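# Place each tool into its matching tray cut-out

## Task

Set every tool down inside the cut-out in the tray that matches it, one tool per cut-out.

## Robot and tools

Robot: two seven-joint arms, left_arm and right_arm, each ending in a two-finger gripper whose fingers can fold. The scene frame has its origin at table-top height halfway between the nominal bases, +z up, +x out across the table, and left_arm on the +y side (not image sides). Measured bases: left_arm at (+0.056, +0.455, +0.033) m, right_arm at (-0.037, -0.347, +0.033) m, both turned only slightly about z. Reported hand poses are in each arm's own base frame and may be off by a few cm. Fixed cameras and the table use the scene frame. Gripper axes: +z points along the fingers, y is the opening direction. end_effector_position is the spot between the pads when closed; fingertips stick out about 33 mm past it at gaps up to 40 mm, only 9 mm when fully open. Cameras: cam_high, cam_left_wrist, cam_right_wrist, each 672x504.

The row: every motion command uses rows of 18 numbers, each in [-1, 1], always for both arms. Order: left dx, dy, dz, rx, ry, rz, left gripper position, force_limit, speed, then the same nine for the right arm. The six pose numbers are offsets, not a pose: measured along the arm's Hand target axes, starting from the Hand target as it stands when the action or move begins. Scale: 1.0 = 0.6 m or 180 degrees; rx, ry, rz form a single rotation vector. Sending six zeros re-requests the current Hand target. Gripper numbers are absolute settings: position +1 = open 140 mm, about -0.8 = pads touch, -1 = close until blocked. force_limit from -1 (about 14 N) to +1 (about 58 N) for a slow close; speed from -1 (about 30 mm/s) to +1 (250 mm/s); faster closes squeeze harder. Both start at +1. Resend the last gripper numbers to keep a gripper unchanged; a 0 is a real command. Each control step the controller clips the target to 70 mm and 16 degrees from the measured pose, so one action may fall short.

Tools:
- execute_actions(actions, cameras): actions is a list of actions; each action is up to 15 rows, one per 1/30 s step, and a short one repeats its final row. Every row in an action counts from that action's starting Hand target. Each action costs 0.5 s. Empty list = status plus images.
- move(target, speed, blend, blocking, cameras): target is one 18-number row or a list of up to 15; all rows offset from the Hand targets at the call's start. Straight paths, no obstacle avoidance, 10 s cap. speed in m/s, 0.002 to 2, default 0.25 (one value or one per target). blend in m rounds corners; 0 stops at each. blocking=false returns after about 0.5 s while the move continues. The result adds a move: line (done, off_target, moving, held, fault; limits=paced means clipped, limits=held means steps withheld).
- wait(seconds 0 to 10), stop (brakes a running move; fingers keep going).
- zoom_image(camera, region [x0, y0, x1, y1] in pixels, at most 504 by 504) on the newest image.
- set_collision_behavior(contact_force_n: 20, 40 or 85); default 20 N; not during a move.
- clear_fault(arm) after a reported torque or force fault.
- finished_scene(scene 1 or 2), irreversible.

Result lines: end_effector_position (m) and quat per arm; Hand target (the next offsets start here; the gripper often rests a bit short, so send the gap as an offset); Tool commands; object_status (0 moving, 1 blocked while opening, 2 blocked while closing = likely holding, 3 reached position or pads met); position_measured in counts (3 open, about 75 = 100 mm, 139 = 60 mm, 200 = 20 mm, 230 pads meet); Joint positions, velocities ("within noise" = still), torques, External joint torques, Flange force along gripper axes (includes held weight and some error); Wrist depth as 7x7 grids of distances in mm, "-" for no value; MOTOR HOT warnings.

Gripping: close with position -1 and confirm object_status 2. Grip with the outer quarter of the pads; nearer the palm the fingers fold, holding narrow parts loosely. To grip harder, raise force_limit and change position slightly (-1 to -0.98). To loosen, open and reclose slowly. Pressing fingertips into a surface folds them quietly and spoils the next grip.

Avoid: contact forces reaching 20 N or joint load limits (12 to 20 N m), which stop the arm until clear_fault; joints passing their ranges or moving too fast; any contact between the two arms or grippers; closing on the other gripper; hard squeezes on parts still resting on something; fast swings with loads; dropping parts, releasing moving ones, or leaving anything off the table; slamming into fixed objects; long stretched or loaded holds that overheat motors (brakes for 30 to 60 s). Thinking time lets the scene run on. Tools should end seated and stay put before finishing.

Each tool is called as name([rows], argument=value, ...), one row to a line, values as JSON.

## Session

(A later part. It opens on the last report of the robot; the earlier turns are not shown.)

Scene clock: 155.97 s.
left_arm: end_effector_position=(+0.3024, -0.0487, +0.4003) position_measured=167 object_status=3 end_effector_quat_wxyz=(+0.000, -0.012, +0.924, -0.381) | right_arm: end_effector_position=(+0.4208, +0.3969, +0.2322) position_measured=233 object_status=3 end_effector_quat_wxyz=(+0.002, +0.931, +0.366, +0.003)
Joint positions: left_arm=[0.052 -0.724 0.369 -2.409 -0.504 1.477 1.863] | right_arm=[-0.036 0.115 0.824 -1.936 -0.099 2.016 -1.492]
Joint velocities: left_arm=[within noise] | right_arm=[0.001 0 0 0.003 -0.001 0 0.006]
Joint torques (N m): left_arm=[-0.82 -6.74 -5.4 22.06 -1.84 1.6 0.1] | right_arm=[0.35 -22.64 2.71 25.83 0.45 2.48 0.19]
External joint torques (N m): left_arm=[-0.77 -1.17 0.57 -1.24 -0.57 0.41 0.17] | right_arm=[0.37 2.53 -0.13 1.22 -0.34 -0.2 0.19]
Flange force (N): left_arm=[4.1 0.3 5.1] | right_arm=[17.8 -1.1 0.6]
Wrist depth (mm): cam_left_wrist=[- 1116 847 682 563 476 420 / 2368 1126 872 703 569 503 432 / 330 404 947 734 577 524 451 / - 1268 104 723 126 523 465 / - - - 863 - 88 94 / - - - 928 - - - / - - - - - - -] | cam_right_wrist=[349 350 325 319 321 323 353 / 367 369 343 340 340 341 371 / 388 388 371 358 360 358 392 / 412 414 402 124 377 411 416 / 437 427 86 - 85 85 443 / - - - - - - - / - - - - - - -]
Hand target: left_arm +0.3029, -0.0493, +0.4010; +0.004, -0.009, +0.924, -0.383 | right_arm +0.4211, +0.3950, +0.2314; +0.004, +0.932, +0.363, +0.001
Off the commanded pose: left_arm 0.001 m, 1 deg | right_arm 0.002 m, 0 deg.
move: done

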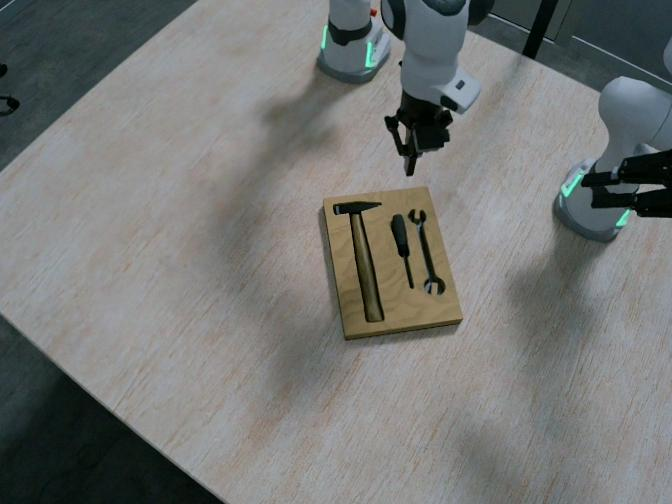

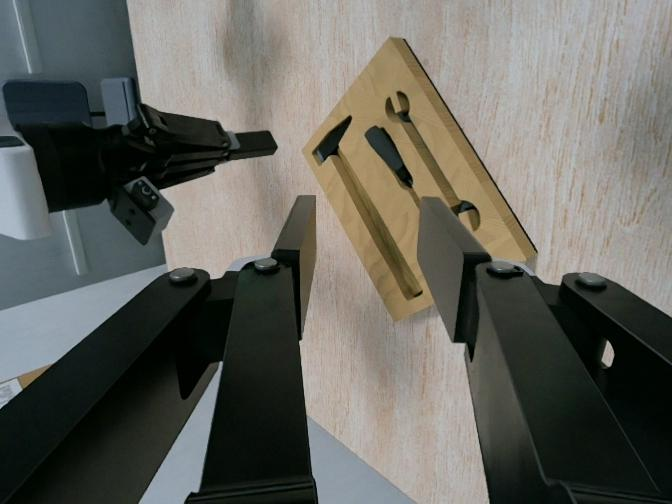

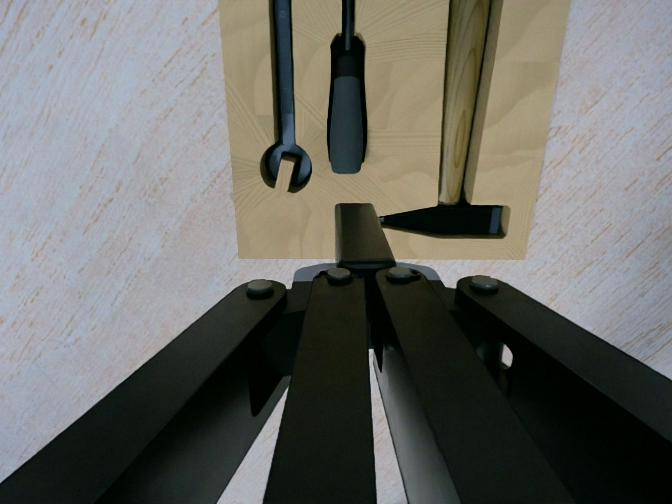

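move([
  [0,0,0,0,0,0,-0.3,0,0,0.09,0,0.12,0,0,0,-1,-1,0],
], cameras=["cam_right_wrist"])

zoom_image(camera="cam_right_wrist", region=[220, 0, 470, 240])

Scene clock: 157.73 s.
left_arm: end_effector_position=(+0.3024, -0.0487, +0.4003) position_measured=167 object_status=3 end_effector_quat_wxyz=(+0.000, -0.012, +0.924, -0.381) | right_arm: end_effector_position=(+0.4590, +0.4305, +0.1589) position_measured=233 object_status=3 end_effector_quat_wxyz=(+0.004, +0.931, +0.366, -0.002)
Joint positions: left_arm=[0.052 -0.724 0.369 -2.409 -0.504 1.477 1.863] | right_arm=[0.101 0.396 0.735 -1.811 -0.308 2.084 -1.367]
Joint velocities: left_arm=[within noise] | right_arm=[0 0 0 0.001 -0.001 0 0.005]
Joint torques (N m): left_arm=[-0.88 -6.72 -5.42 22.07 -1.84 1.6 0.07] | right_arm=[0.34 -33.28 8.91 24.42 0.61 2.88 0.15]
External joint torques (N m): left_arm=[-0.86 -1.11 0.51 -1.26 -0.57 0.41 0.14] | right_arm=[0.41 2.01 0.18 1.29 -0.13 0.26 0.15]
Flange force (N): left_arm=[3.8 0.2 5.2] | right_arm=[12.9 -1.2 1.7]
Wrist depth (mm): cam_left_wrist=[- 1095 866 678 566 480 422 / 2275 1268 936 705 560 501 434 / 317 371 435 675 574 523 451 / 311 332 104 723 126 523 466 / - - - 853 - 88 94 / - - - 903 - - - / - - - 1547 - - -] | cam_right_wrist=[285 285 256 254 255 257 261 / 301 300 272 269 269 272 301 / 318 317 291 284 285 289 320 / 338 337 305 124 299 307 340 / 358 357 86 - 85 85 366 / - - - - - - - / - - - - - - -]
Hand target: left_arm +0.3029, -0.0493, +0.4010; +0.004, -0.009, +0.924, -0.383 | right_arm +0.4612, +0.4310, +0.1593; +0.004, +0.932, +0.363, +0.001
Off the commanded pose: left_arm 0.001 m, 1 deg | right_arm 0.002 m, 1 deg.
move: done
Images, in order (width x height): cam_right_wrist 672x504.

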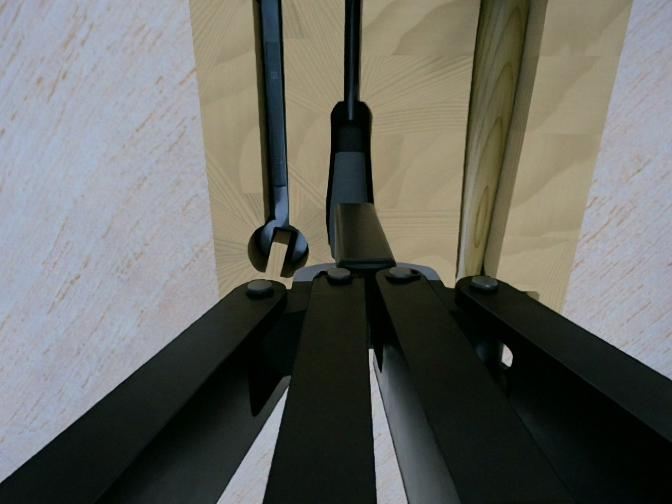

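Scaled by 2.016 from the camera's 672x504 image, which has a finer 960x720 frame.

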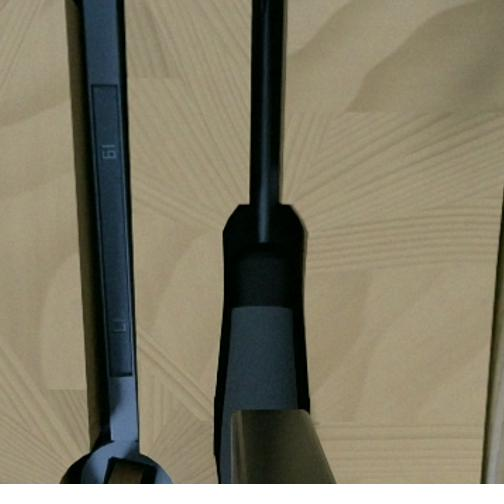

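move([
  [0,0,0,0,0,0,-0.3,0,0,-0.15,0.08,0.06,0,0,0,-1,-1,0],
], cameras=["cam_right_wrist"])

zoom_image(camera="cam_right_wrist", region=[150, 0, 400, 240])

Scene clock: 159.73 s.
left_arm: end_effector_position=(+0.3024, -0.0487, +0.4003) position_measured=167 object_status=3 end_effector_quat_wxyz=(+0.000, -0.012, +0.924, -0.381) | right_arm: end_effector_position=(+0.4275, +0.3329, +0.1232) position_measured=233 object_status=3 end_effector_quat_wxyz=(+0.006, +0.933, +0.360, -0.001)
Joint positions: left_arm=[0.052 -0.724 0.369 -2.409 -0.504 1.477 1.863] | right_arm=[-0.117 0.151 0.796 -2.198 -0.159 2.292 -1.529]
Joint velocities: left_arm=[within noise] | right_arm=[-0.001 0.001 0.001 0.001 0 0.001 -0.008]
Joint torques (N m): left_arm=[-0.86 -6.72 -5.38 22.08 -1.85 1.6 0.09] | right_arm=[-0.62 -23.71 4.29 22.65 1.08 2.91 -0.25]
External joint torques (N m): left_arm=[-0.89 -1.14 0.49 -1.22 -0.59 0.41 0.17] | right_arm=[-0.53 1.15 0.89 0.26 0.43 0.28 -0.26]
Flange force (N): left_arm=[3.8 0.1 5.1] | right_arm=[1.5 0.6 0.6]
Wrist depth (mm): cam_left_wrist=[2637 1132 869 680 563 477 422 / 400 1190 838 680 567 500 432 / 382 405 921 723 584 521 451 / 4834 1450 103 727 126 526 463 / - - - 859 - 89 94 / - - - 932 - - - / - - - - - - -] | cam_right_wrist=[225 224 218 223 228 225 257 / 263 239 233 234 241 240 272 / 282 248 248 247 258 258 287 / 299 263 263 124 264 301 305 / 318 315 86 - 85 85 327 / - - - - - - - / - - - - - - -]
Hand target: left_arm +0.3029, -0.0493, +0.4010; +0.004, -0.009, +0.924, -0.383 | right_arm +0.4275, +0.3345, +0.1238; +0.004, +0.932, +0.363, +0.001
Off the commanded pose: left_arm 0.001 m, 1 deg | right_arm 0.002 m, 0 deg.
move: done
Images, in order (width x height): cam_right_wrist 672x504.

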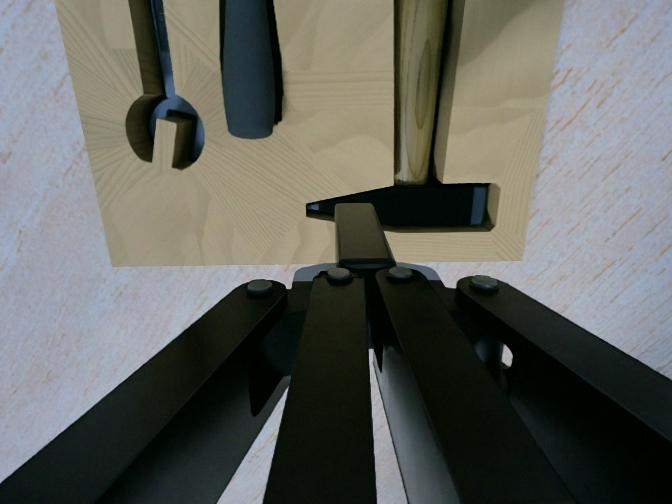

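Scaled by 2.016 from the camera's 672x504 image, which has a finer 960x720 frame.

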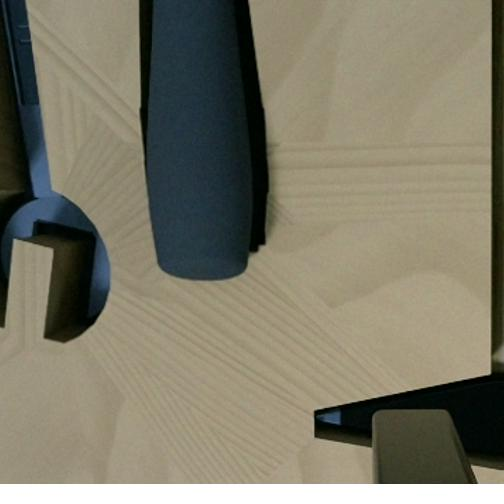

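move([
  [0,0,0,0,0,0,-0.3,0,0,0.007,-0.092,0.05,0,0,0,-1,-1,0],
  [0,0,0,0,0,0,-0.3,0,0,0.007,-0.092,0.115,0,0,0,-1,-1,0],
], speed=[0.15,0.08], cameras=["cam_right_wrist"])

zoom_image(camera="cam_right_wrist", region=[220, 0, 500, 280])

Scene clock: 162.77 s.
left_arm: end_effector_position=(+0.3024, -0.0487, +0.4003) position_measured=167 object_status=3 end_effector_quat_wxyz=(+0.000, -0.012, +0.924, -0.381) | right_arm: end_effector_position=(+0.3921, +0.3769, +0.0543) position_measured=233 object_status=3 end_effector_quat_wxyz=(+0.004, +0.931, +0.365, -0.002)
Joint positions: left_arm=[0.052 -0.724 0.369 -2.409 -0.504 1.477 1.863] | right_arm=[0.06 0.309 0.709 -2.223 -0.317 2.429 -1.328]
Joint velocities: left_arm=[within noise] | right_arm=[-0.001 0 0.001 0.001 -0.001 0.001 0.005]
Joint torques (N m): left_arm=[-0.83 -6.74 -5.45 22.08 -1.84 1.59 0.07] | right_arm=[0.32 -27.61 6.45 20.73 0.26 2.84 0.34]
External joint torques (N m): left_arm=[-0.85 -1.1 0.45 -1.24 -0.58 0.4 0.15] | right_arm=[0.38 2.03 0.02 0.49 -0.3 0.18 0.33]
Flange force (N): left_arm=[3.8 0.1 5.2] | right_arm=[8.8 -1.7 6.5]
Wrist depth (mm): cam_left_wrist=[356 1036 863 682 566 480 420 / 343 388 470 609 567 499 432 / 354 417 996 716 582 523 448 / - 1557 103 723 125 521 465 / - - - 859 - 89 94 / - - - 928 - - - / - - - 928 - - -] | cam_right_wrist=[193 161 165 158 163 163 171 / 203 170 186 171 172 173 179 / 215 185 185 181 181 184 188 / 229 223 192 129 191 200 199 / 244 242 86 - 85 85 249 / - - - - - - - / - - - - - - -]
Hand target: left_arm +0.3029, -0.0493, +0.4010; +0.004, -0.009, +0.924, -0.383 | right_arm +0.3936, +0.3775, +0.0544; +0.004, +0.932, +0.363, +0.001
Off the commanded pose: left_arm 0.001 m, 1 deg | right_arm 0.002 m, 0 deg.
move: done
Images, in order (width x height): cam_right_wrist 672x504.

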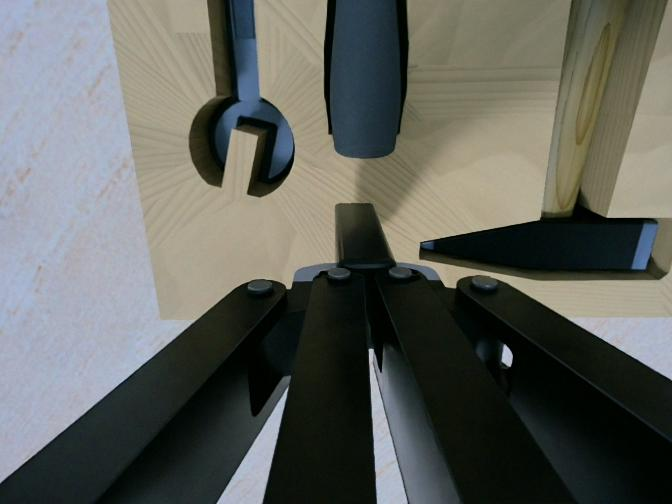

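Scaled by 1.800 from the camera's 672x504 image, which has a finer 960x720 frame.

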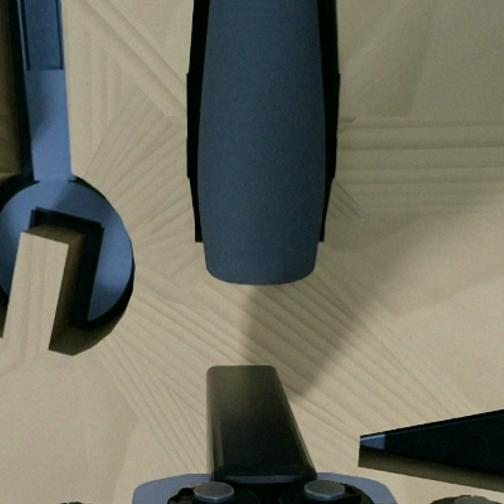

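move([
  [0,0,0,0,0,0,-0.3,0,0,0,0.004,0.010,0,0,0,-1,-1,0],
  [0,0,0,0,0,0,-0.3,0,0,0.046,0.004,0.010,0,0,0,-1,-1,0],
], speed=[0.05,0.03], cameras=["cam_right_wrist","cam_left_wrist"])

zoom_image(camera="cam_left_wrist", region=[300, 80, 500, 260])

Scene clock: 165.07 s.
left_arm: end_effector_position=(+0.3024, -0.0487, +0.4003) position_measured=167 object_status=3 end_effector_quat_wxyz=(+0.000, -0.012, +0.924, -0.381) | right_arm: end_effector_position=(+0.4128, +0.3942, +0.0488) position_measured=233 object_status=3 end_effector_quat_wxyz=(+0.004, +0.931, +0.365, -0.002)
Joint positions: left_arm=[0.052 -0.724 0.369 -2.409 -0.504 1.477 1.863] | right_arm=[0.126 0.388 0.651 -2.123 -0.356 2.399 -1.31]
Joint velocities: left_arm=[within noise] | right_arm=[0.003 0 0 0.001 0.001 -0.003 0.001]
Joint torques (N m): left_arm=[-0.8 -6.71 -5.43 22.11 -1.84 1.6 0.07] | right_arm=[-0.43 -29.9 7.18 22.27 0.02 3.81 0.36]
External joint torques (N m): left_arm=[-0.83 -1.09 0.49 -1.21 -0.58 0.41 0.14] | right_arm=[-0.51 3.45 -0.59 2.03 -0.56 1.17 0.36]
Flange force (N): left_arm=[3.7 0.1 5.1] | right_arm=[15.9 -0.5 10.5]
Wrist depth (mm): cam_left_wrist=[341 382 856 677 563 481 420 / 365 389 797 603 565 500 435 / 338 377 932 714 583 521 447 / - 1487 104 716 126 524 466 / - - - 859 - 88 94 / - - - 924 - - - / - - - - - - -] | cam_right_wrist=[188 157 161 158 158 158 167 / 198 165 168 164 167 169 174 / 209 177 191 174 177 180 182 / 224 191 187 129 186 191 192 / 238 236 86 - 85 85 204 / - - - - - - - / - - - - - - -]
Hand target: left_arm +0.3029, -0.0493, +0.4010; +0.004, -0.009, +0.924, -0.383 | right_arm +0.4156, +0.3944, +0.0483; +0.004, +0.932, +0.363, +0.001
Off the commanded pose: left_arm 0.001 m, 1 deg | right_arm 0.003 m, 0 deg.
move: done
Images, in order (width x height): cam_left_wrist 672x504, cam_right_wrist 672x504.

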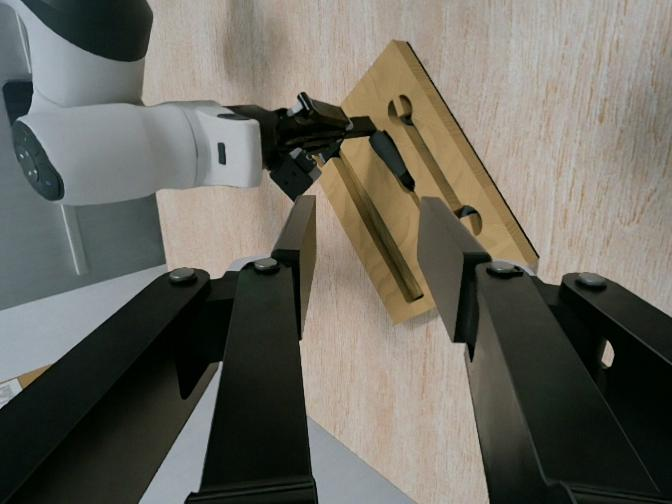

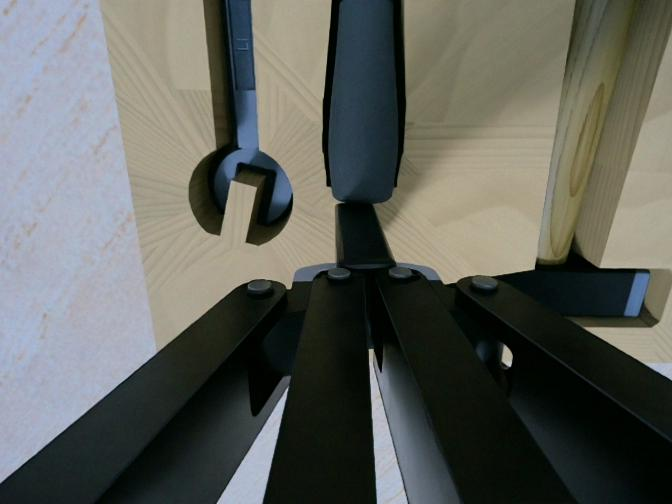

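Scaled by 2.520 from the camera's 672x504 image, which has a finer 960x720 frame.

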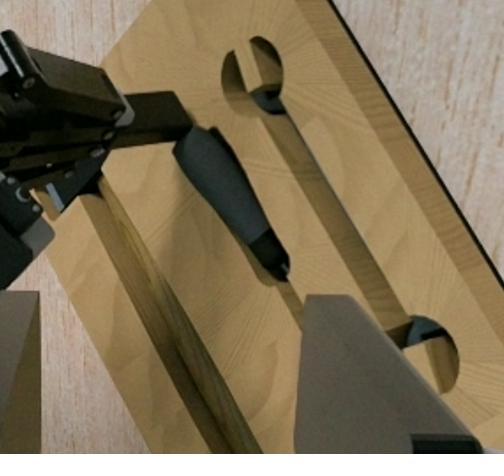

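move([
  [0,0,0,0,0,0,-0.3,0,0,-0.015,0,0,0,0,0,-1,-1,0],
  [0,0,0,0,0,0,-0.3,0,0,-0.015,0,-0.08,0,0,0,-1,-1,0],
  [0,0,0,0,0,0,-0.3,0,0,0.17,0.09,-0.13,0,0,0,-1,-1,0],
], speed=[0.05,0.15,0.2], blend=[0.003,0.02,0], cameras=["cam_right_wrist","cam_high"])

zoom_image(camera="cam_right_wrist", region=[150, 0, 400, 250])

zoom_image(camera="cam_high", region=[310, 180, 470, 340])

Scene clock: 167.50 s.
left_arm: end_effector_position=(+0.3024, -0.0487, +0.4003) position_measured=167 object_status=3 end_effector_quat_wxyz=(+0.000, -0.012, +0.924, -0.381) | right_arm: end_effector_position=(+0.5270, +0.4262, +0.1281) position_measured=233 object_status=3 end_effector_quat_wxyz=(+0.001, +0.933, +0.359, +0.003)
Joint positions: left_arm=[0.052 -0.724 0.369 -2.409 -0.504 1.477 1.863] | right_arm=[0.164 0.562 0.626 -1.634 -0.37 2.08 -1.406]
Joint velocities: left_arm=[within noise] | right_arm=[0 0 -0.001 0.001 0.001 -0.004 -0.004]
Joint torques (N m): left_arm=[-0.83 -6.74 -5.41 22.03 -1.84 1.6 0.08] | right_arm=[0.27 -39.57 11.17 24.08 0.39 2.5 -0.33]
External joint torques (N m): left_arm=[-0.8 -1.13 0.55 -1.3 -0.57 0.41 0.15] | right_arm=[0.31 3.24 0.59 1.22 -0.36 -0.17 -0.33]
Flange force (N): left_arm=[4.0 0.3 5.3] | right_arm=[17.1 0.5 2.3]
Wrist depth (mm): cam_left_wrist=[- 1137 863 678 570 476 420 / 321 1275 928 712 565 500 432 / 316 1441 1027 714 584 521 451 / 341 367 103 703 126 524 462 / - - - 856 - 89 94 / - - - 936 - - - / - - - - - - -] | cam_right_wrist=[257 230 231 228 231 229 261 / 273 242 240 241 248 244 275 / 289 257 258 252 261 259 291 / 306 272 267 124 271 278 308 / 326 318 86 - 85 85 328 / - - - - - - - / - - - - - - -]
Hand target: left_arm +0.3029, -0.0493, +0.4010; +0.004, -0.009, +0.924, -0.383 | right_arm +0.5269, +0.4241, +0.1266; +0.004, +0.932, +0.363, +0.001
Off the commanded pose: left_arm 0.001 m, 1 deg | right_arm 0.003 m, 1 deg.
move: done
Images, in order (width x height): cam_high 672x504, cam_right_wrist 672x504.

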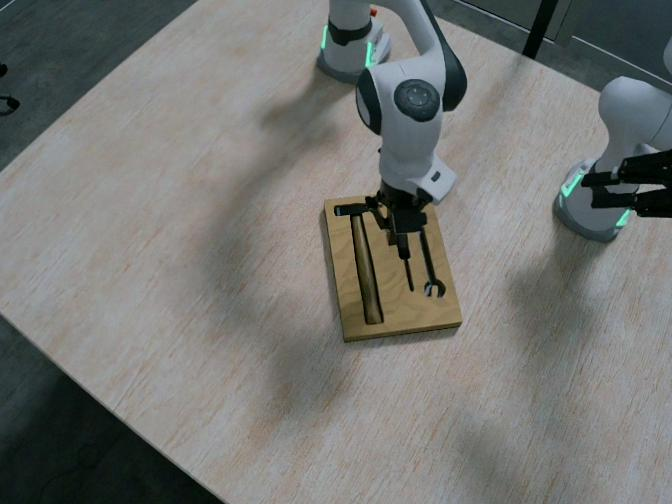

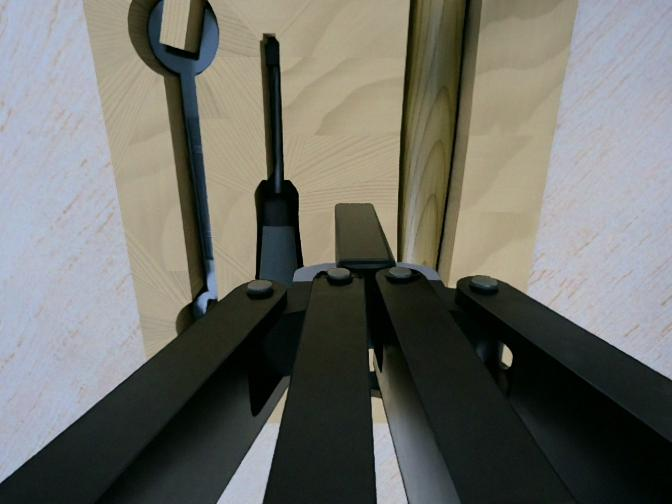

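Scaled by 2.016 from the camera's 672x504 image, which has a finer 960x720 frame.

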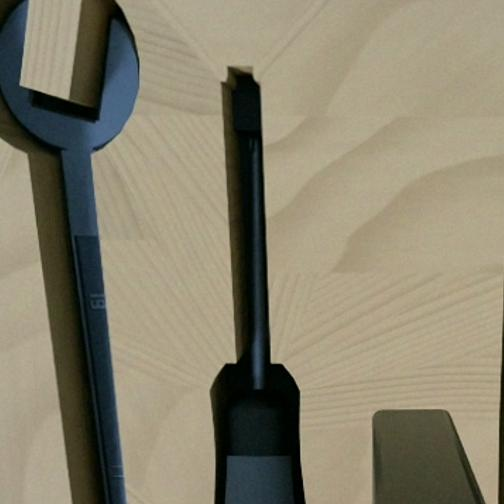

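Scaled by 3.150 from the camera's 672x504 image, which has a finer 960x720 frame.

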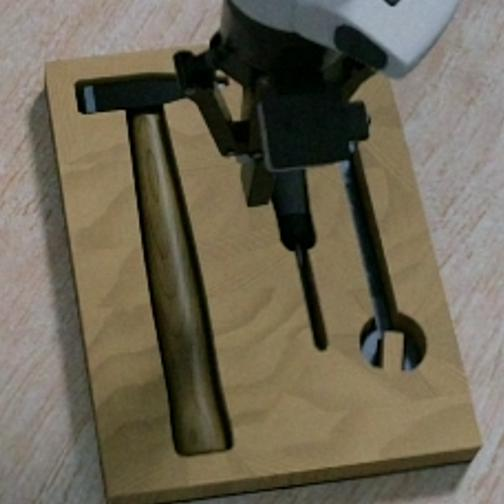

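zoom_image(camera="cam_right_wrist", region=[230, 160, 350, 290])

move([
  [0,0,0,0,0,0,-0.3,0,0,-0.22,0.16,0,0,0,0,-1,-1,0],
], cameras=["cam_right_wrist","cam_left_wrist"])

zoom_image(camera="cam_left_wrist", region=[350, 100, 450, 220])

zoom_image(camera="cam_right_wrist", region=[100, 0, 340, 240])

Scaled by 3.877 from the camera's 672x504 image, which has a finer 960x720 frame.

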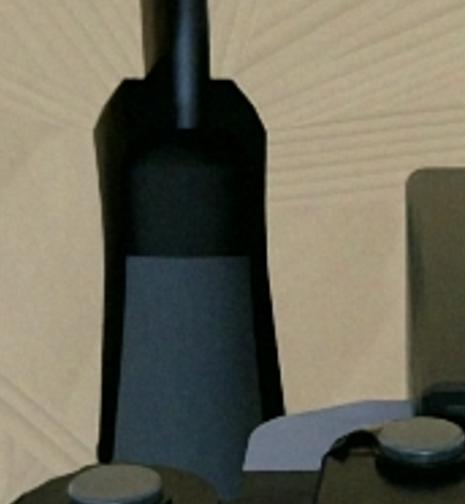

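Scene clock: 170.23 s.
left_arm: end_effector_position=(+0.3024, -0.0487, +0.4003) position_measured=167 object_status=3 end_effector_quat_wxyz=(+0.000, -0.012, +0.924, -0.381) | right_arm: end_effector_position=(+0.4944, +0.2625, +0.1272) position_measured=233 object_status=3 end_effector_quat_wxyz=(+0.006, +0.933, +0.360, -0.001)
Joint positions: left_arm=[0.052 -0.724 0.369 -2.409 -0.504 1.477 1.863] | right_arm=[-0.214 0.195 0.726 -2.131 -0.184 2.265 -1.686]
Joint velocities: left_arm=[within noise] | right_arm=[0 -0.002 0.001 0 0 0 -0.006]
Joint torques (N m): left_arm=[-0.83 -6.72 -5.43 22.04 -1.84 1.6 0.09] | right_arm=[-0.59 -26.38 5.07 22.87 1.08 2.91 -0.49]
External joint torques (N m): left_arm=[-0.85 -1.06 0.47 -1.29 -0.57 0.4 0.16] | right_arm=[-0.58 1.61 0.83 0.35 0.4 0.28 -0.5]
Flange force (N): left_arm=[3.7 0.2 5.3] | right_arm=[2.9 1.8 1.1]
Wrist depth (mm): cam_left_wrist=[2865 1116 856 673 562 480 420 / 2522 1304 928 714 562 497 432 / 460 579 866 734 583 521 453 / - 479 103 725 125 526 468 / - - - 853 - 89 94 / - - - 924 - - - / - - - 1041 - - -] | cam_right_wrist=[217 225 230 226 259 260 260 / 232 237 243 239 273 275 275 / 250 250 248 250 289 292 291 / 266 267 267 124 303 309 310 / 323 318 86 - 85 85 331 / - - - - - - - / - - - - - - -]
Hand target: left_arm +0.3029, -0.0493, +0.4010; +0.004, -0.009, +0.924, -0.383 | right_arm +0.4946, +0.2641, +0.1276; +0.004, +0.932, +0.363, +0.001
Off the commanded pose: left_arm 0.001 m, 1 deg | right_arm 0.002 m, 0 deg.
move: done
Images, in order (width x height): cam_left_wrist 672x504, cam_right_wrist 672x504.

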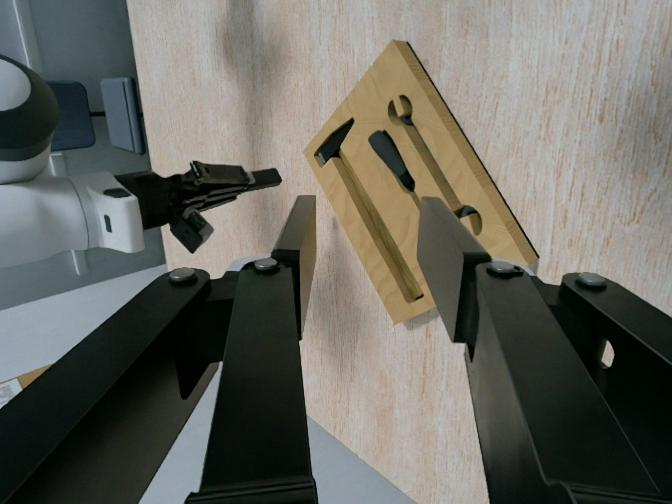

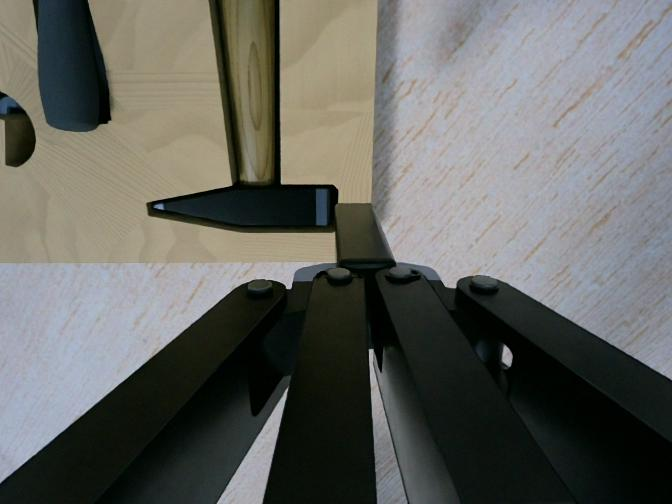

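Scaled by 4.200 from the camera's 672x504 image, which has a finer 960x720 frame.

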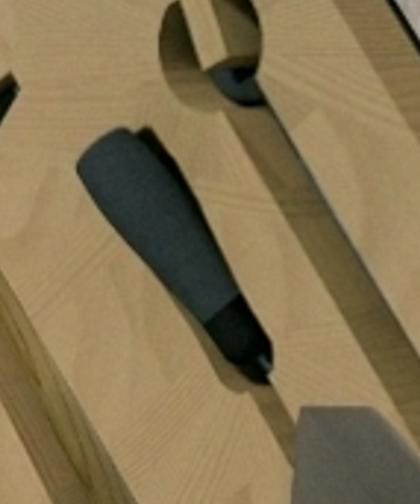

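Scaled by 2.100 from the camera's 672x504 image, which has a finer 960x720 frame.

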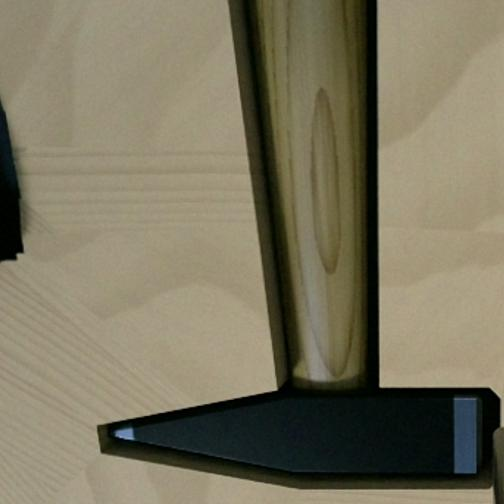

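move([
  [0,0,0,0,0,0,-0.3,0,0,-0.135,-0.252,-0.05,0,0.444,0,-1,-1,0],
], cameras=["cam_right_wrist"])

Scene clock: 179.77 s.
left_arm: end_effector_position=(+0.3024, -0.0487, +0.4003) position_measured=167 object_status=3 end_effector_quat_wxyz=(+0.000, -0.012, +0.924, -0.381) | right_arm: end_effector_position=(+0.3341, +0.3207, +0.1562) position_measured=233 object_status=3 end_effector_quat_wxyz=(-0.211, +0.681, +0.270, +0.647)
Joint positions: left_arm=[0.052 -0.724 0.369 -2.409 -0.504 1.477 1.863] | right_arm=[2.329 1.627 -0.723 -3.018 0.779 4.562 -0.088]
Joint velocities: left_arm=[within noise] | right_arm=[0.044 0.115 -0.002 0.001 -0.002 0 0.169]
Joint torques (N m): left_arm=[-0.87 -6.72 -5.4 22.07 -1.85 1.61 0.06] | right_arm=[-0.07 -14.39 -14.23 -14.93 2.53 0.35 0.3]
External joint torques (N m): left_arm=[-0.88 -1.09 0.52 -1.25 -0.58 0.42 0.13] | right_arm=[-0.05 1.61 -0.77 -0.71 -0.42 0.08 0.27]
Flange force (N): left_arm=[3.7 0.2 5.2] | right_arm=[4.3 8.5 4.5]
Wrist depth (mm): cam_left_wrist=[2469 1116 584 680 558 480 421 / 2231 1289 928 714 566 503 434 / 3268 1275 1005 723 580 521 450 / - 1149 104 718 126 519 464 / - - - 859 - 89 94 / - - - 917 - - - / - - - - - - -] | cam_right_wrist=[- - - - - - - / 2064 2102 - - - - - / 850 940 988 951 773 - - / 590 608 664 113 659 674 627 / 442 495 86 - 85 85 490 / - - - - - - - / - - - - - - -]
Hand target: left_arm +0.3029, -0.0493, +0.4010; +0.004, -0.009, +0.924, -0.383 | right_arm +0.3325, +0.3210, +0.1565; -0.230, +0.714, +0.281, +0.599
Off the commanded pose: left_arm 0.001 m, 1 deg | right_arm 0.002 m, 7 deg.
joint read past its limit (right arm) — joint 4 (elbow), lower limit, where the elbow is as bent as it goes.
joint sent to its limit (right arm) — joint 4 (elbow), lower limit, where the elbow is as bent as it goes; joint 6 (wrist pitch), upper limit.
move: moving (right_arm; no rest 5 s after the path's end); limits=paced
Images, in order (width x height): cam_right_wrist 672x504.

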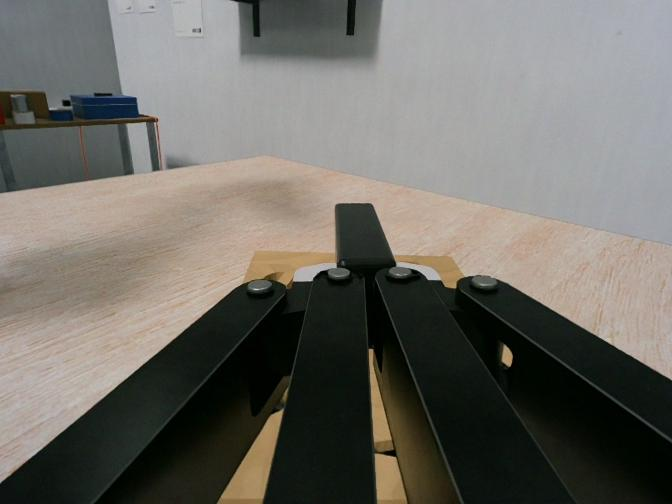

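move([
  [0,0,0,0,0,0,-0.3,0,0,0.1,0,0.02,0,-0.1,0,-1,-1,0],
], speed=0.15, cameras=["cam_high"])

Scene clock: 186.33 s.
left_arm: end_effector_position=(+0.3024, -0.0487, +0.4003) position_measured=167 object_status=3 end_effector_quat_wxyz=(+0.000, -0.012, +0.924, -0.381) | right_arm: end_effector_position=(+0.3502, +0.3382, +0.2172) position_measured=233 object_status=3 end_effector_quat_wxyz=(-0.110, +0.845, +0.265, +0.452)
Joint positions: left_arm=[0.052 -0.724 0.369 -2.409 -0.504 1.477 1.863] | right_arm=[1.404 -0.247 -0.158 -3.018 0.962 3.888 -2.029]
Joint velocities: left_arm=[within noise] | right_arm=[0.29 -0.105 -0.346 0.001 0.006 -0.076 -0.176]
Joint torques (N m): left_arm=[-0.83 -6.69 -5.4 22.09 -1.84 1.61 0.09] | right_arm=[0.08 -13.85 1.48 16.33 -0.59 3.37 -0.34]
External joint torques (N m): left_arm=[-0.84 -1.08 0.51 -1.22 -0.58 0.42 0.16] | right_arm=[0.07 0.7 0.19 0.42 0.42 -0.11 -0.37]
Flange force (N): left_arm=[3.6 0.2 5.0] | right_arm=[0.0 0.0 0.0]
Wrist depth (mm): cam_left_wrist=[- 474 838 678 565 484 421 / 2443 1296 886 716 567 502 433 / 2495 1215 1005 718 579 524 450 / 2975 3014 103 707 125 524 465 / - - - 844 - 88 94 / - - - 921 - - - / - - - - - - -] | cam_right_wrist=[653 666 672 684 696 690 707 / 553 565 569 582 591 594 601 / 484 491 458 466 481 516 522 / 427 433 404 113 404 453 457 / 382 404 86 - 85 85 411 / - - - - - - - / - - - - - - -]
Hand target: left_arm +0.3029, -0.0493, +0.4010; +0.004, -0.009, +0.924, -0.383 | right_arm +0.3487, +0.3365, +0.2134; -0.183, +0.799, +0.313, +0.480
Off the commanded pose: left_arm 0.001 m, 1 deg | right_arm 0.004 m, 12 deg.
joint read past its limit (right arm) — joint 4 (elbow), lower limit, where the elbow is as bent as it goes.
joint sent to its limit (right arm) — joint 4 (elbow), lower limit, where the elbow is as bent as it goes.
move: moving (right_arm; no rest 5 s after the path's end); limits=paced
Images, in order (width x height): cam_high 672x504.

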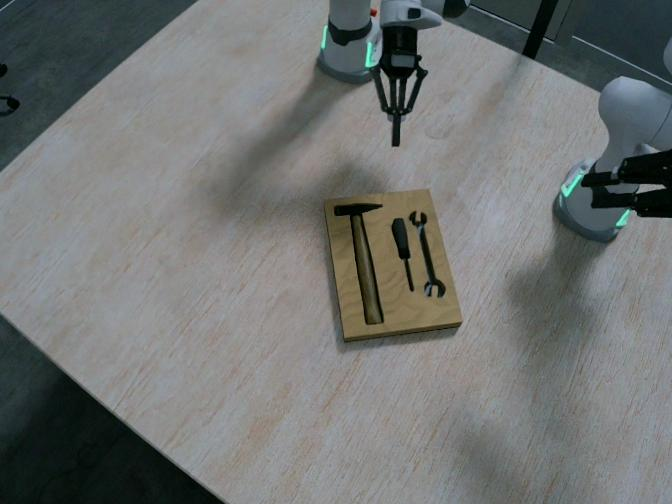

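move([
  [0,0,0,0,0,0,-0.3,0,0,0.08,-0.02,0,0,-0.17,0,-1,-1,0],
], speed=0.2, cameras=["cam_right_wrist"])

zoom_image(camera="cam_right_wrist", region=[200, 50, 500, 350])

Scene clock: 190.40 s.
left_arm: end_effector_position=(+0.3024, -0.0487, +0.4003) position_measured=167 object_status=3 end_effector_quat_wxyz=(+0.000, -0.012, +0.924, -0.381) | right_arm: end_effector_position=(+0.3559, +0.3625, +0.2550) position_measured=233 object_status=3 end_effector_quat_wxyz=(-0.133, +0.862, +0.312, +0.376)
Joint positions: left_arm=[0.052 -0.724 0.369 -2.409 -0.504 1.477 1.863] | right_arm=[1.368 -0.393 -0.173 -2.685 1.736 3.568 -3.007]
Joint velocities: left_arm=[within noise] | right_arm=[-0.001 -0.002 0 0 -0.001 0.004 -0.003]
Joint torques (N m): left_arm=[-0.81 -6.74 -5.35 22.09 -1.85 1.61 0.08] | right_arm=[0.29 -12.19 3.01 22.25 -2.61 2.18 -0.24]
External joint torques (N m): left_arm=[-0.8 -1.1 0.59 -1.25 -0.58 0.41 0.15] | right_arm=[0.22 2.19 0.09 0.93 0.07 0.2 -0.26]
Flange force (N): left_arm=[3.8 0.3 5.0] | right_arm=[0.0 0.0 0.0]
Wrist depth (mm): cam_left_wrist=[428 441 863 685 563 480 419 / 2469 1282 886 723 565 501 431 / - 1341 1022 723 579 525 452 / - 1424 103 725 126 521 461 / - - - 856 - 89 94 / - - - 924 - - - / - - - - - - -] | cam_right_wrist=[601 605 605 604 597 596 596 / 541 544 544 494 502 539 538 / 495 496 483 459 456 485 485 / 452 455 445 113 418 442 448 / 421 431 86 - 85 85 415 / - - - - - - - / - - - - - - -]
Hand target: left_arm +0.3029, -0.0493, +0.4010; +0.004, -0.009, +0.924, -0.383 | right_arm +0.3570, +0.3609, +0.2556; -0.094, +0.897, +0.350, +0.253
Off the commanded pose: left_arm 0.001 m, 1 deg | right_arm 0.002 m, 16 deg; orientation clipped.
joint sent to its limit (right arm) — joint 7 (wrist roll), lower limit. The joint targets are off in orientation, not in position.
move: off_target (right_arm); limits=paced
Images, in order (width x height): cam_right_wrist 672x504.

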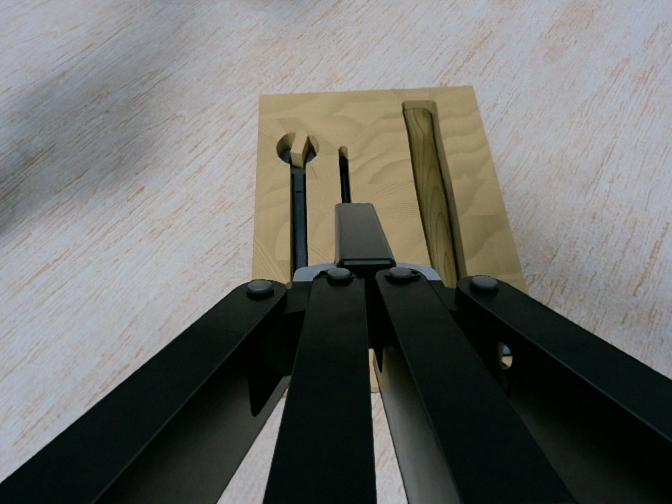

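Scaled by 1.680 from the camera's 672x504 image, which has a finer 960x720 frame.

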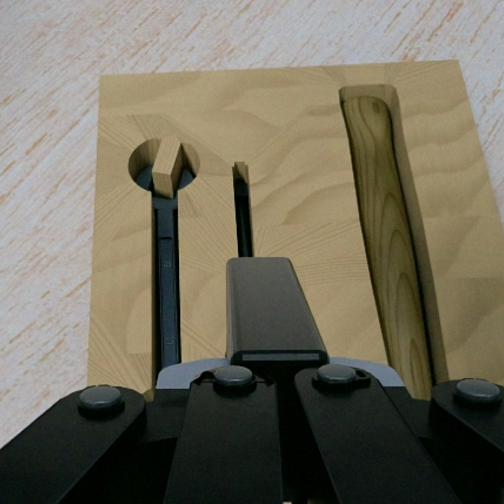

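move([
  [0,0,0,0,0,0,-0.3,0,0,-0.17,0.55,-0.282,-0.062,-0.167,0.231,-1,-1,0],
], speed=0.25, cameras=["cam_right_wrist","cam_high"])

Scene clock: 193.93 s.
left_arm: end_effector_position=(+0.3024, -0.0487, +0.4003) position_measured=167 object_status=3 end_effector_quat_wxyz=(+0.000, -0.012, +0.924, -0.381) | right_arm: end_effector_position=(+0.4520, +0.0013, +0.3502) position_measured=233 object_status=3 end_effector_quat_wxyz=(-0.017, +0.923, -0.249, +0.292)
Joint positions: left_arm=[0.052 -0.724 0.369 -2.409 -0.504 1.477 1.863] | right_arm=[1.731 -0.921 -0.87 -2.303 1.905 4.561 -3.008]
Joint torques (N m): left_arm=[-0.85 -6.7 -5.43 22.04 -1.85 1.61 0.08] | right_arm=[0.37 12.87 18.46 16.15 -1.95 2.12 -0.27]
External joint torques (N m): left_arm=[-0.85 -1.02 0.51 -1.32 -0.57 0.41 0.15] | right_arm=[0.38 0.89 0.99 0.58 0.51 0.29 -0.27]
Flange force (N): left_arm=[3.7 0.3 5.3] | right_arm=[1.6 -2.7 -4.0]
Wrist depth (mm): cam_left_wrist=[- 1089 859 685 567 482 424 / - 1289 932 716 562 502 432 / 2865 2550 1018 721 583 525 451 / - 1234 103 718 126 521 464 / - - - 850 - 89 94 / - - - 924 - - - / - - - - - - -] | cam_right_wrist=[659 628 601 574 556 528 510 / 633 607 578 560 534 514 500 / 605 578 560 539 521 499 484 / 588 567 547 113 498 482 466 / 538 - 86 - 85 85 452 / - - - - - - - / - - - - - - -]
Hand target: left_arm +0.3029, -0.0493, +0.4010; +0.004, -0.009, +0.924, -0.383 | right_arm +0.4505, -0.0001, +0.3499; -0.011, +0.968, -0.162, +0.193
Off the commanded pose: left_arm 0.001 m, 1 deg | right_arm 0.002 m, 45 deg; orientation clipped.
joint sent to its limit (right arm) — joint 6 (wrist pitch), upper limit; joint 7 (wrist roll), lower limit. The joint targets are off in orientation, not in position.
move: off_target (right_arm); limits=paced
Images, in order (width x height): cam_high 672x504, cam_right_wrist 672x504.

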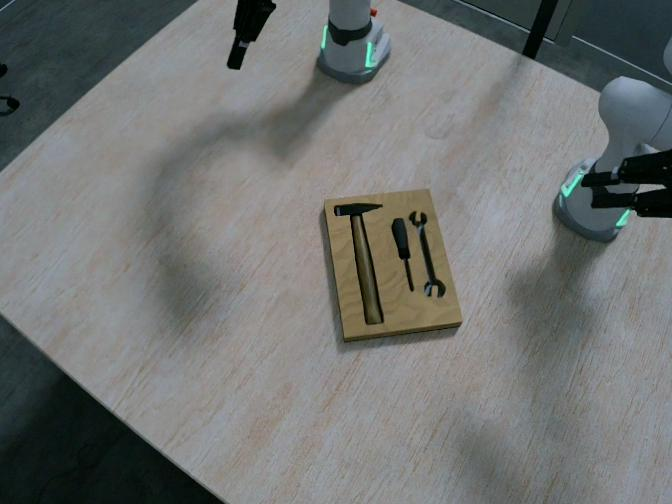

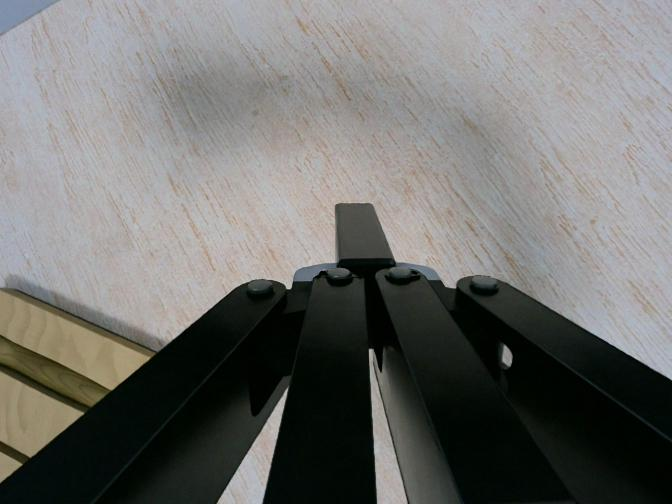

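move([
  [0,0,0,0,0,0,-0.3,0,0,-0.1,0.3,-0.15,0,0,0.35,-1,-1,0],
], speed=0.25, cameras=["cam_right_wrist","cam_high","cam_left_wrist"])

Scene clock: 197.30 s.
left_arm: end_effector_position=(+0.3024, -0.0487, +0.4003) position_measured=167 object_status=3 end_effector_quat_wxyz=(+0.000, -0.012, +0.924, -0.381) | right_arm: end_effector_position=(+0.3100, -0.1485, +0.3959) position_measured=233 object_status=3 end_effector_quat_wxyz=(-0.112, +0.738, -0.646, +0.161)
Joint positions: left_arm=[0.052 -0.724 0.369 -2.409 -0.504 1.477 1.863] | right_arm=[0.934 -0.928 -0.655 -2.16 2.433 4.562 -2.887]
Joint velocities: left_arm=[within noise] | right_arm=[-0.001 0 0 0 0.001 -0.001 -0.008]
Joint torques (N m): left_arm=[-0.81 -6.71 -5.42 22.08 -1.85 1.61 0.06] | right_arm=[-0.64 11.46 15.48 16.57 -0.88 1.63 -0.38]
External joint torques (N m): left_arm=[-0.83 -1.02 0.48 -1.27 -0.59 0.42 0.14] | right_arm=[-0.65 0.97 1.04 0.91 0.59 0.15 -0.35]
Flange force (N): left_arm=[3.6 0.2 5.2] | right_arm=[-1.2 -2.0 -4.2]
Wrist depth (mm): cam_left_wrist=[2796 1143 856 685 562 484 422 / 2469 1254 932 716 566 504 433 / - 1389 1009 721 590 523 448 / - 1326 104 725 126 520 461 / - - - 853 - 89 94 / - - - 917 - - - / - - - - - - -] | cam_right_wrist=[678 618 565 523 485 458 427 / 711 644 593 548 508 471 440 / 753 682 622 564 529 492 460 / 795 723 662 113 544 513 481 / 835 - 86 - 85 85 490 / - - - - - - - / - - - - - - -]
Hand target: left_arm +0.3029, -0.0493, +0.4010; +0.004, -0.009, +0.924, -0.383 | right_arm +0.3085, -0.1477, +0.3960; -0.110, +0.740, -0.644, +0.159
Off the commanded pose: left_arm 0.001 m, 1 deg | right_arm 0.002 m, 0 deg.
joint sent to its limit (right arm) — joint 6 (wrist pitch), upper limit. The joint targets still meet the commanded pose.
move: done

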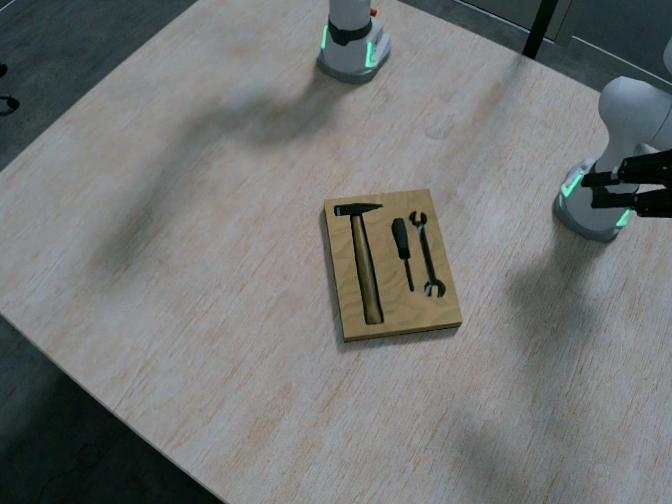

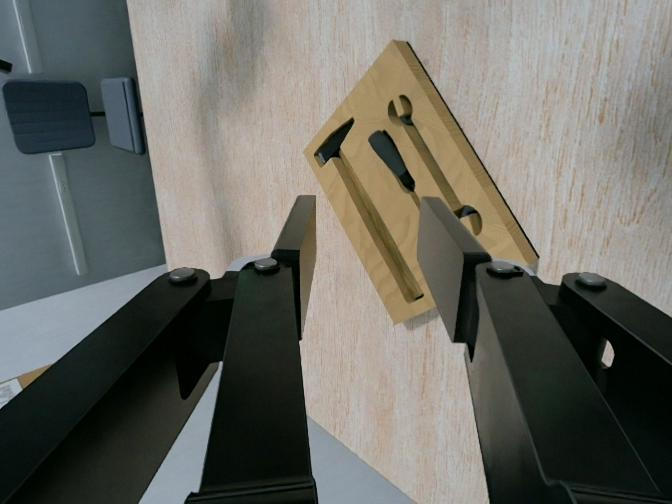

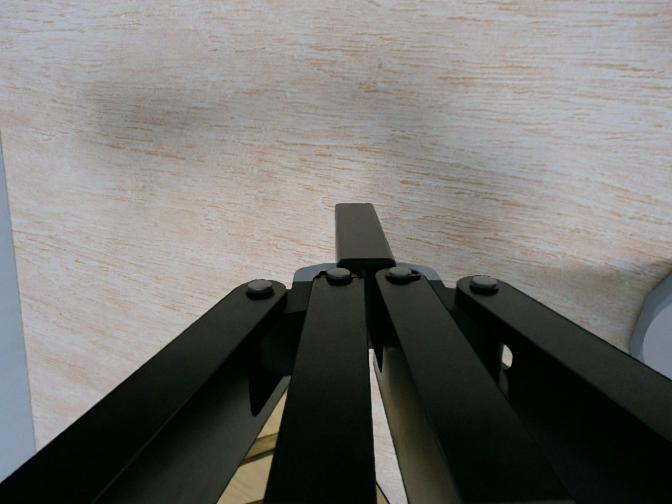

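move([
  [0.055,-0.08,0.75,-0.286,-0.218,-0.169,1,0,0,0,0,0,0,0,0,-1,-1,0],
], speed=0.2, cameras=["cam_high","cam_left_wrist"])

zoom_image(camera="cam_left_wrist", region=[180, 50, 550, 400])

Scene clock: 202.03 s.
left_arm: end_effector_position=(+0.2764, -0.4023, +0.1167) position_measured=3 object_status=3 end_effector_quat_wxyz=(+0.200, -0.357, +0.909, +0.080) | right_arm: end_effector_position=(+0.3100, -0.1485, +0.3959) position_measured=233 object_status=3 end_effector_quat_wxyz=(-0.111, +0.738, -0.645, +0.161)
Joint positions: left_arm=[0.553 -1.445 -1.482 -2.193 -1.018 1.746 0.396] | right_arm=[0.934 -0.928 -0.655 -2.16 2.434 4.562 -2.888]
Joint velocities: left_arm=[0 0 -0.001 0 0 0 -0.006] | right_arm=[within noise]
Joint torques (N m): left_arm=[-0.08 22.56 30.94 3.7 1.34 2.57 -0.21] | right_arm=[-0.62 11.47 15.46 16.55 -0.97 1.64 -0.32]
External joint torques (N m): left_arm=[-0.07 -1.16 0.92 -0.1 -0.14 -0.16 -0.2] | right_arm=[-0.62 1.04 1.05 0.86 0.51 0.16 -0.29]
Flange force (N): left_arm=[0.1 1.4 -1.1] | right_arm=[-1.3 -2.1 -4.1]
Wrist depth (mm): cam_left_wrist=[199 198 198 197 196 213 222 / 228 225 222 217 217 247 252 / 262 261 251 244 256 290 291 / - 129 296 293 306 331 139 / - 348 361 375 389 433 112 / - 543 537 531 529 526 558 / - 705 741 741 732 723 675] | cam_right_wrist=[672 613 565 522 490 457 427 / 709 644 596 547 507 473 445 / 751 684 618 563 524 489 461 / 797 720 659 113 545 510 476 / 856 - 86 - 85 85 484 / - - - - - - - / - - - - - - -]
Hand target: left_arm +0.2767, -0.4021, +0.1169; +0.200, -0.361, +0.907, +0.080 | right_arm +0.3085, -0.1477, +0.3960; -0.110, +0.740, -0.644, +0.159
Off the commanded pose: left_arm 0.000 m, 1 deg | right_arm 0.002 m, 0 deg.
joint sent to its limit (right arm) — joint 6 (wrist pitch), upper limit. The joint targets still meet the commanded pose.
move: done
Images, in order (width x height): cam_high 672x504, cam_left_wrist 672x504.

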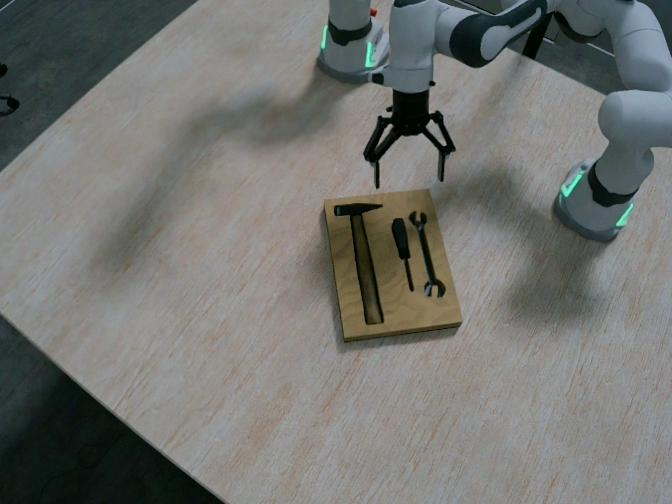

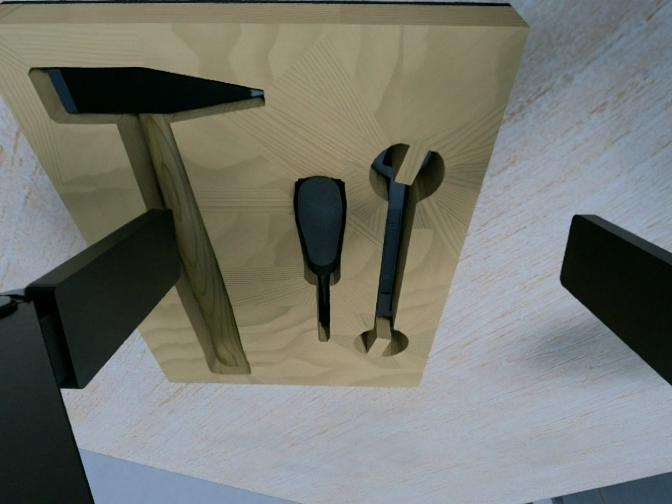

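Scaled by 1.362 from the camera's 672x504 image, which has a finer 960x720 frame.

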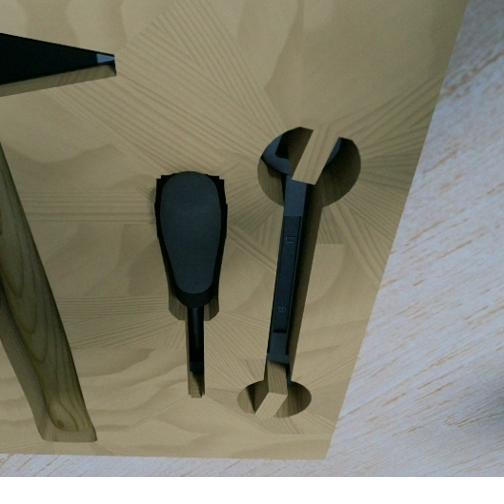

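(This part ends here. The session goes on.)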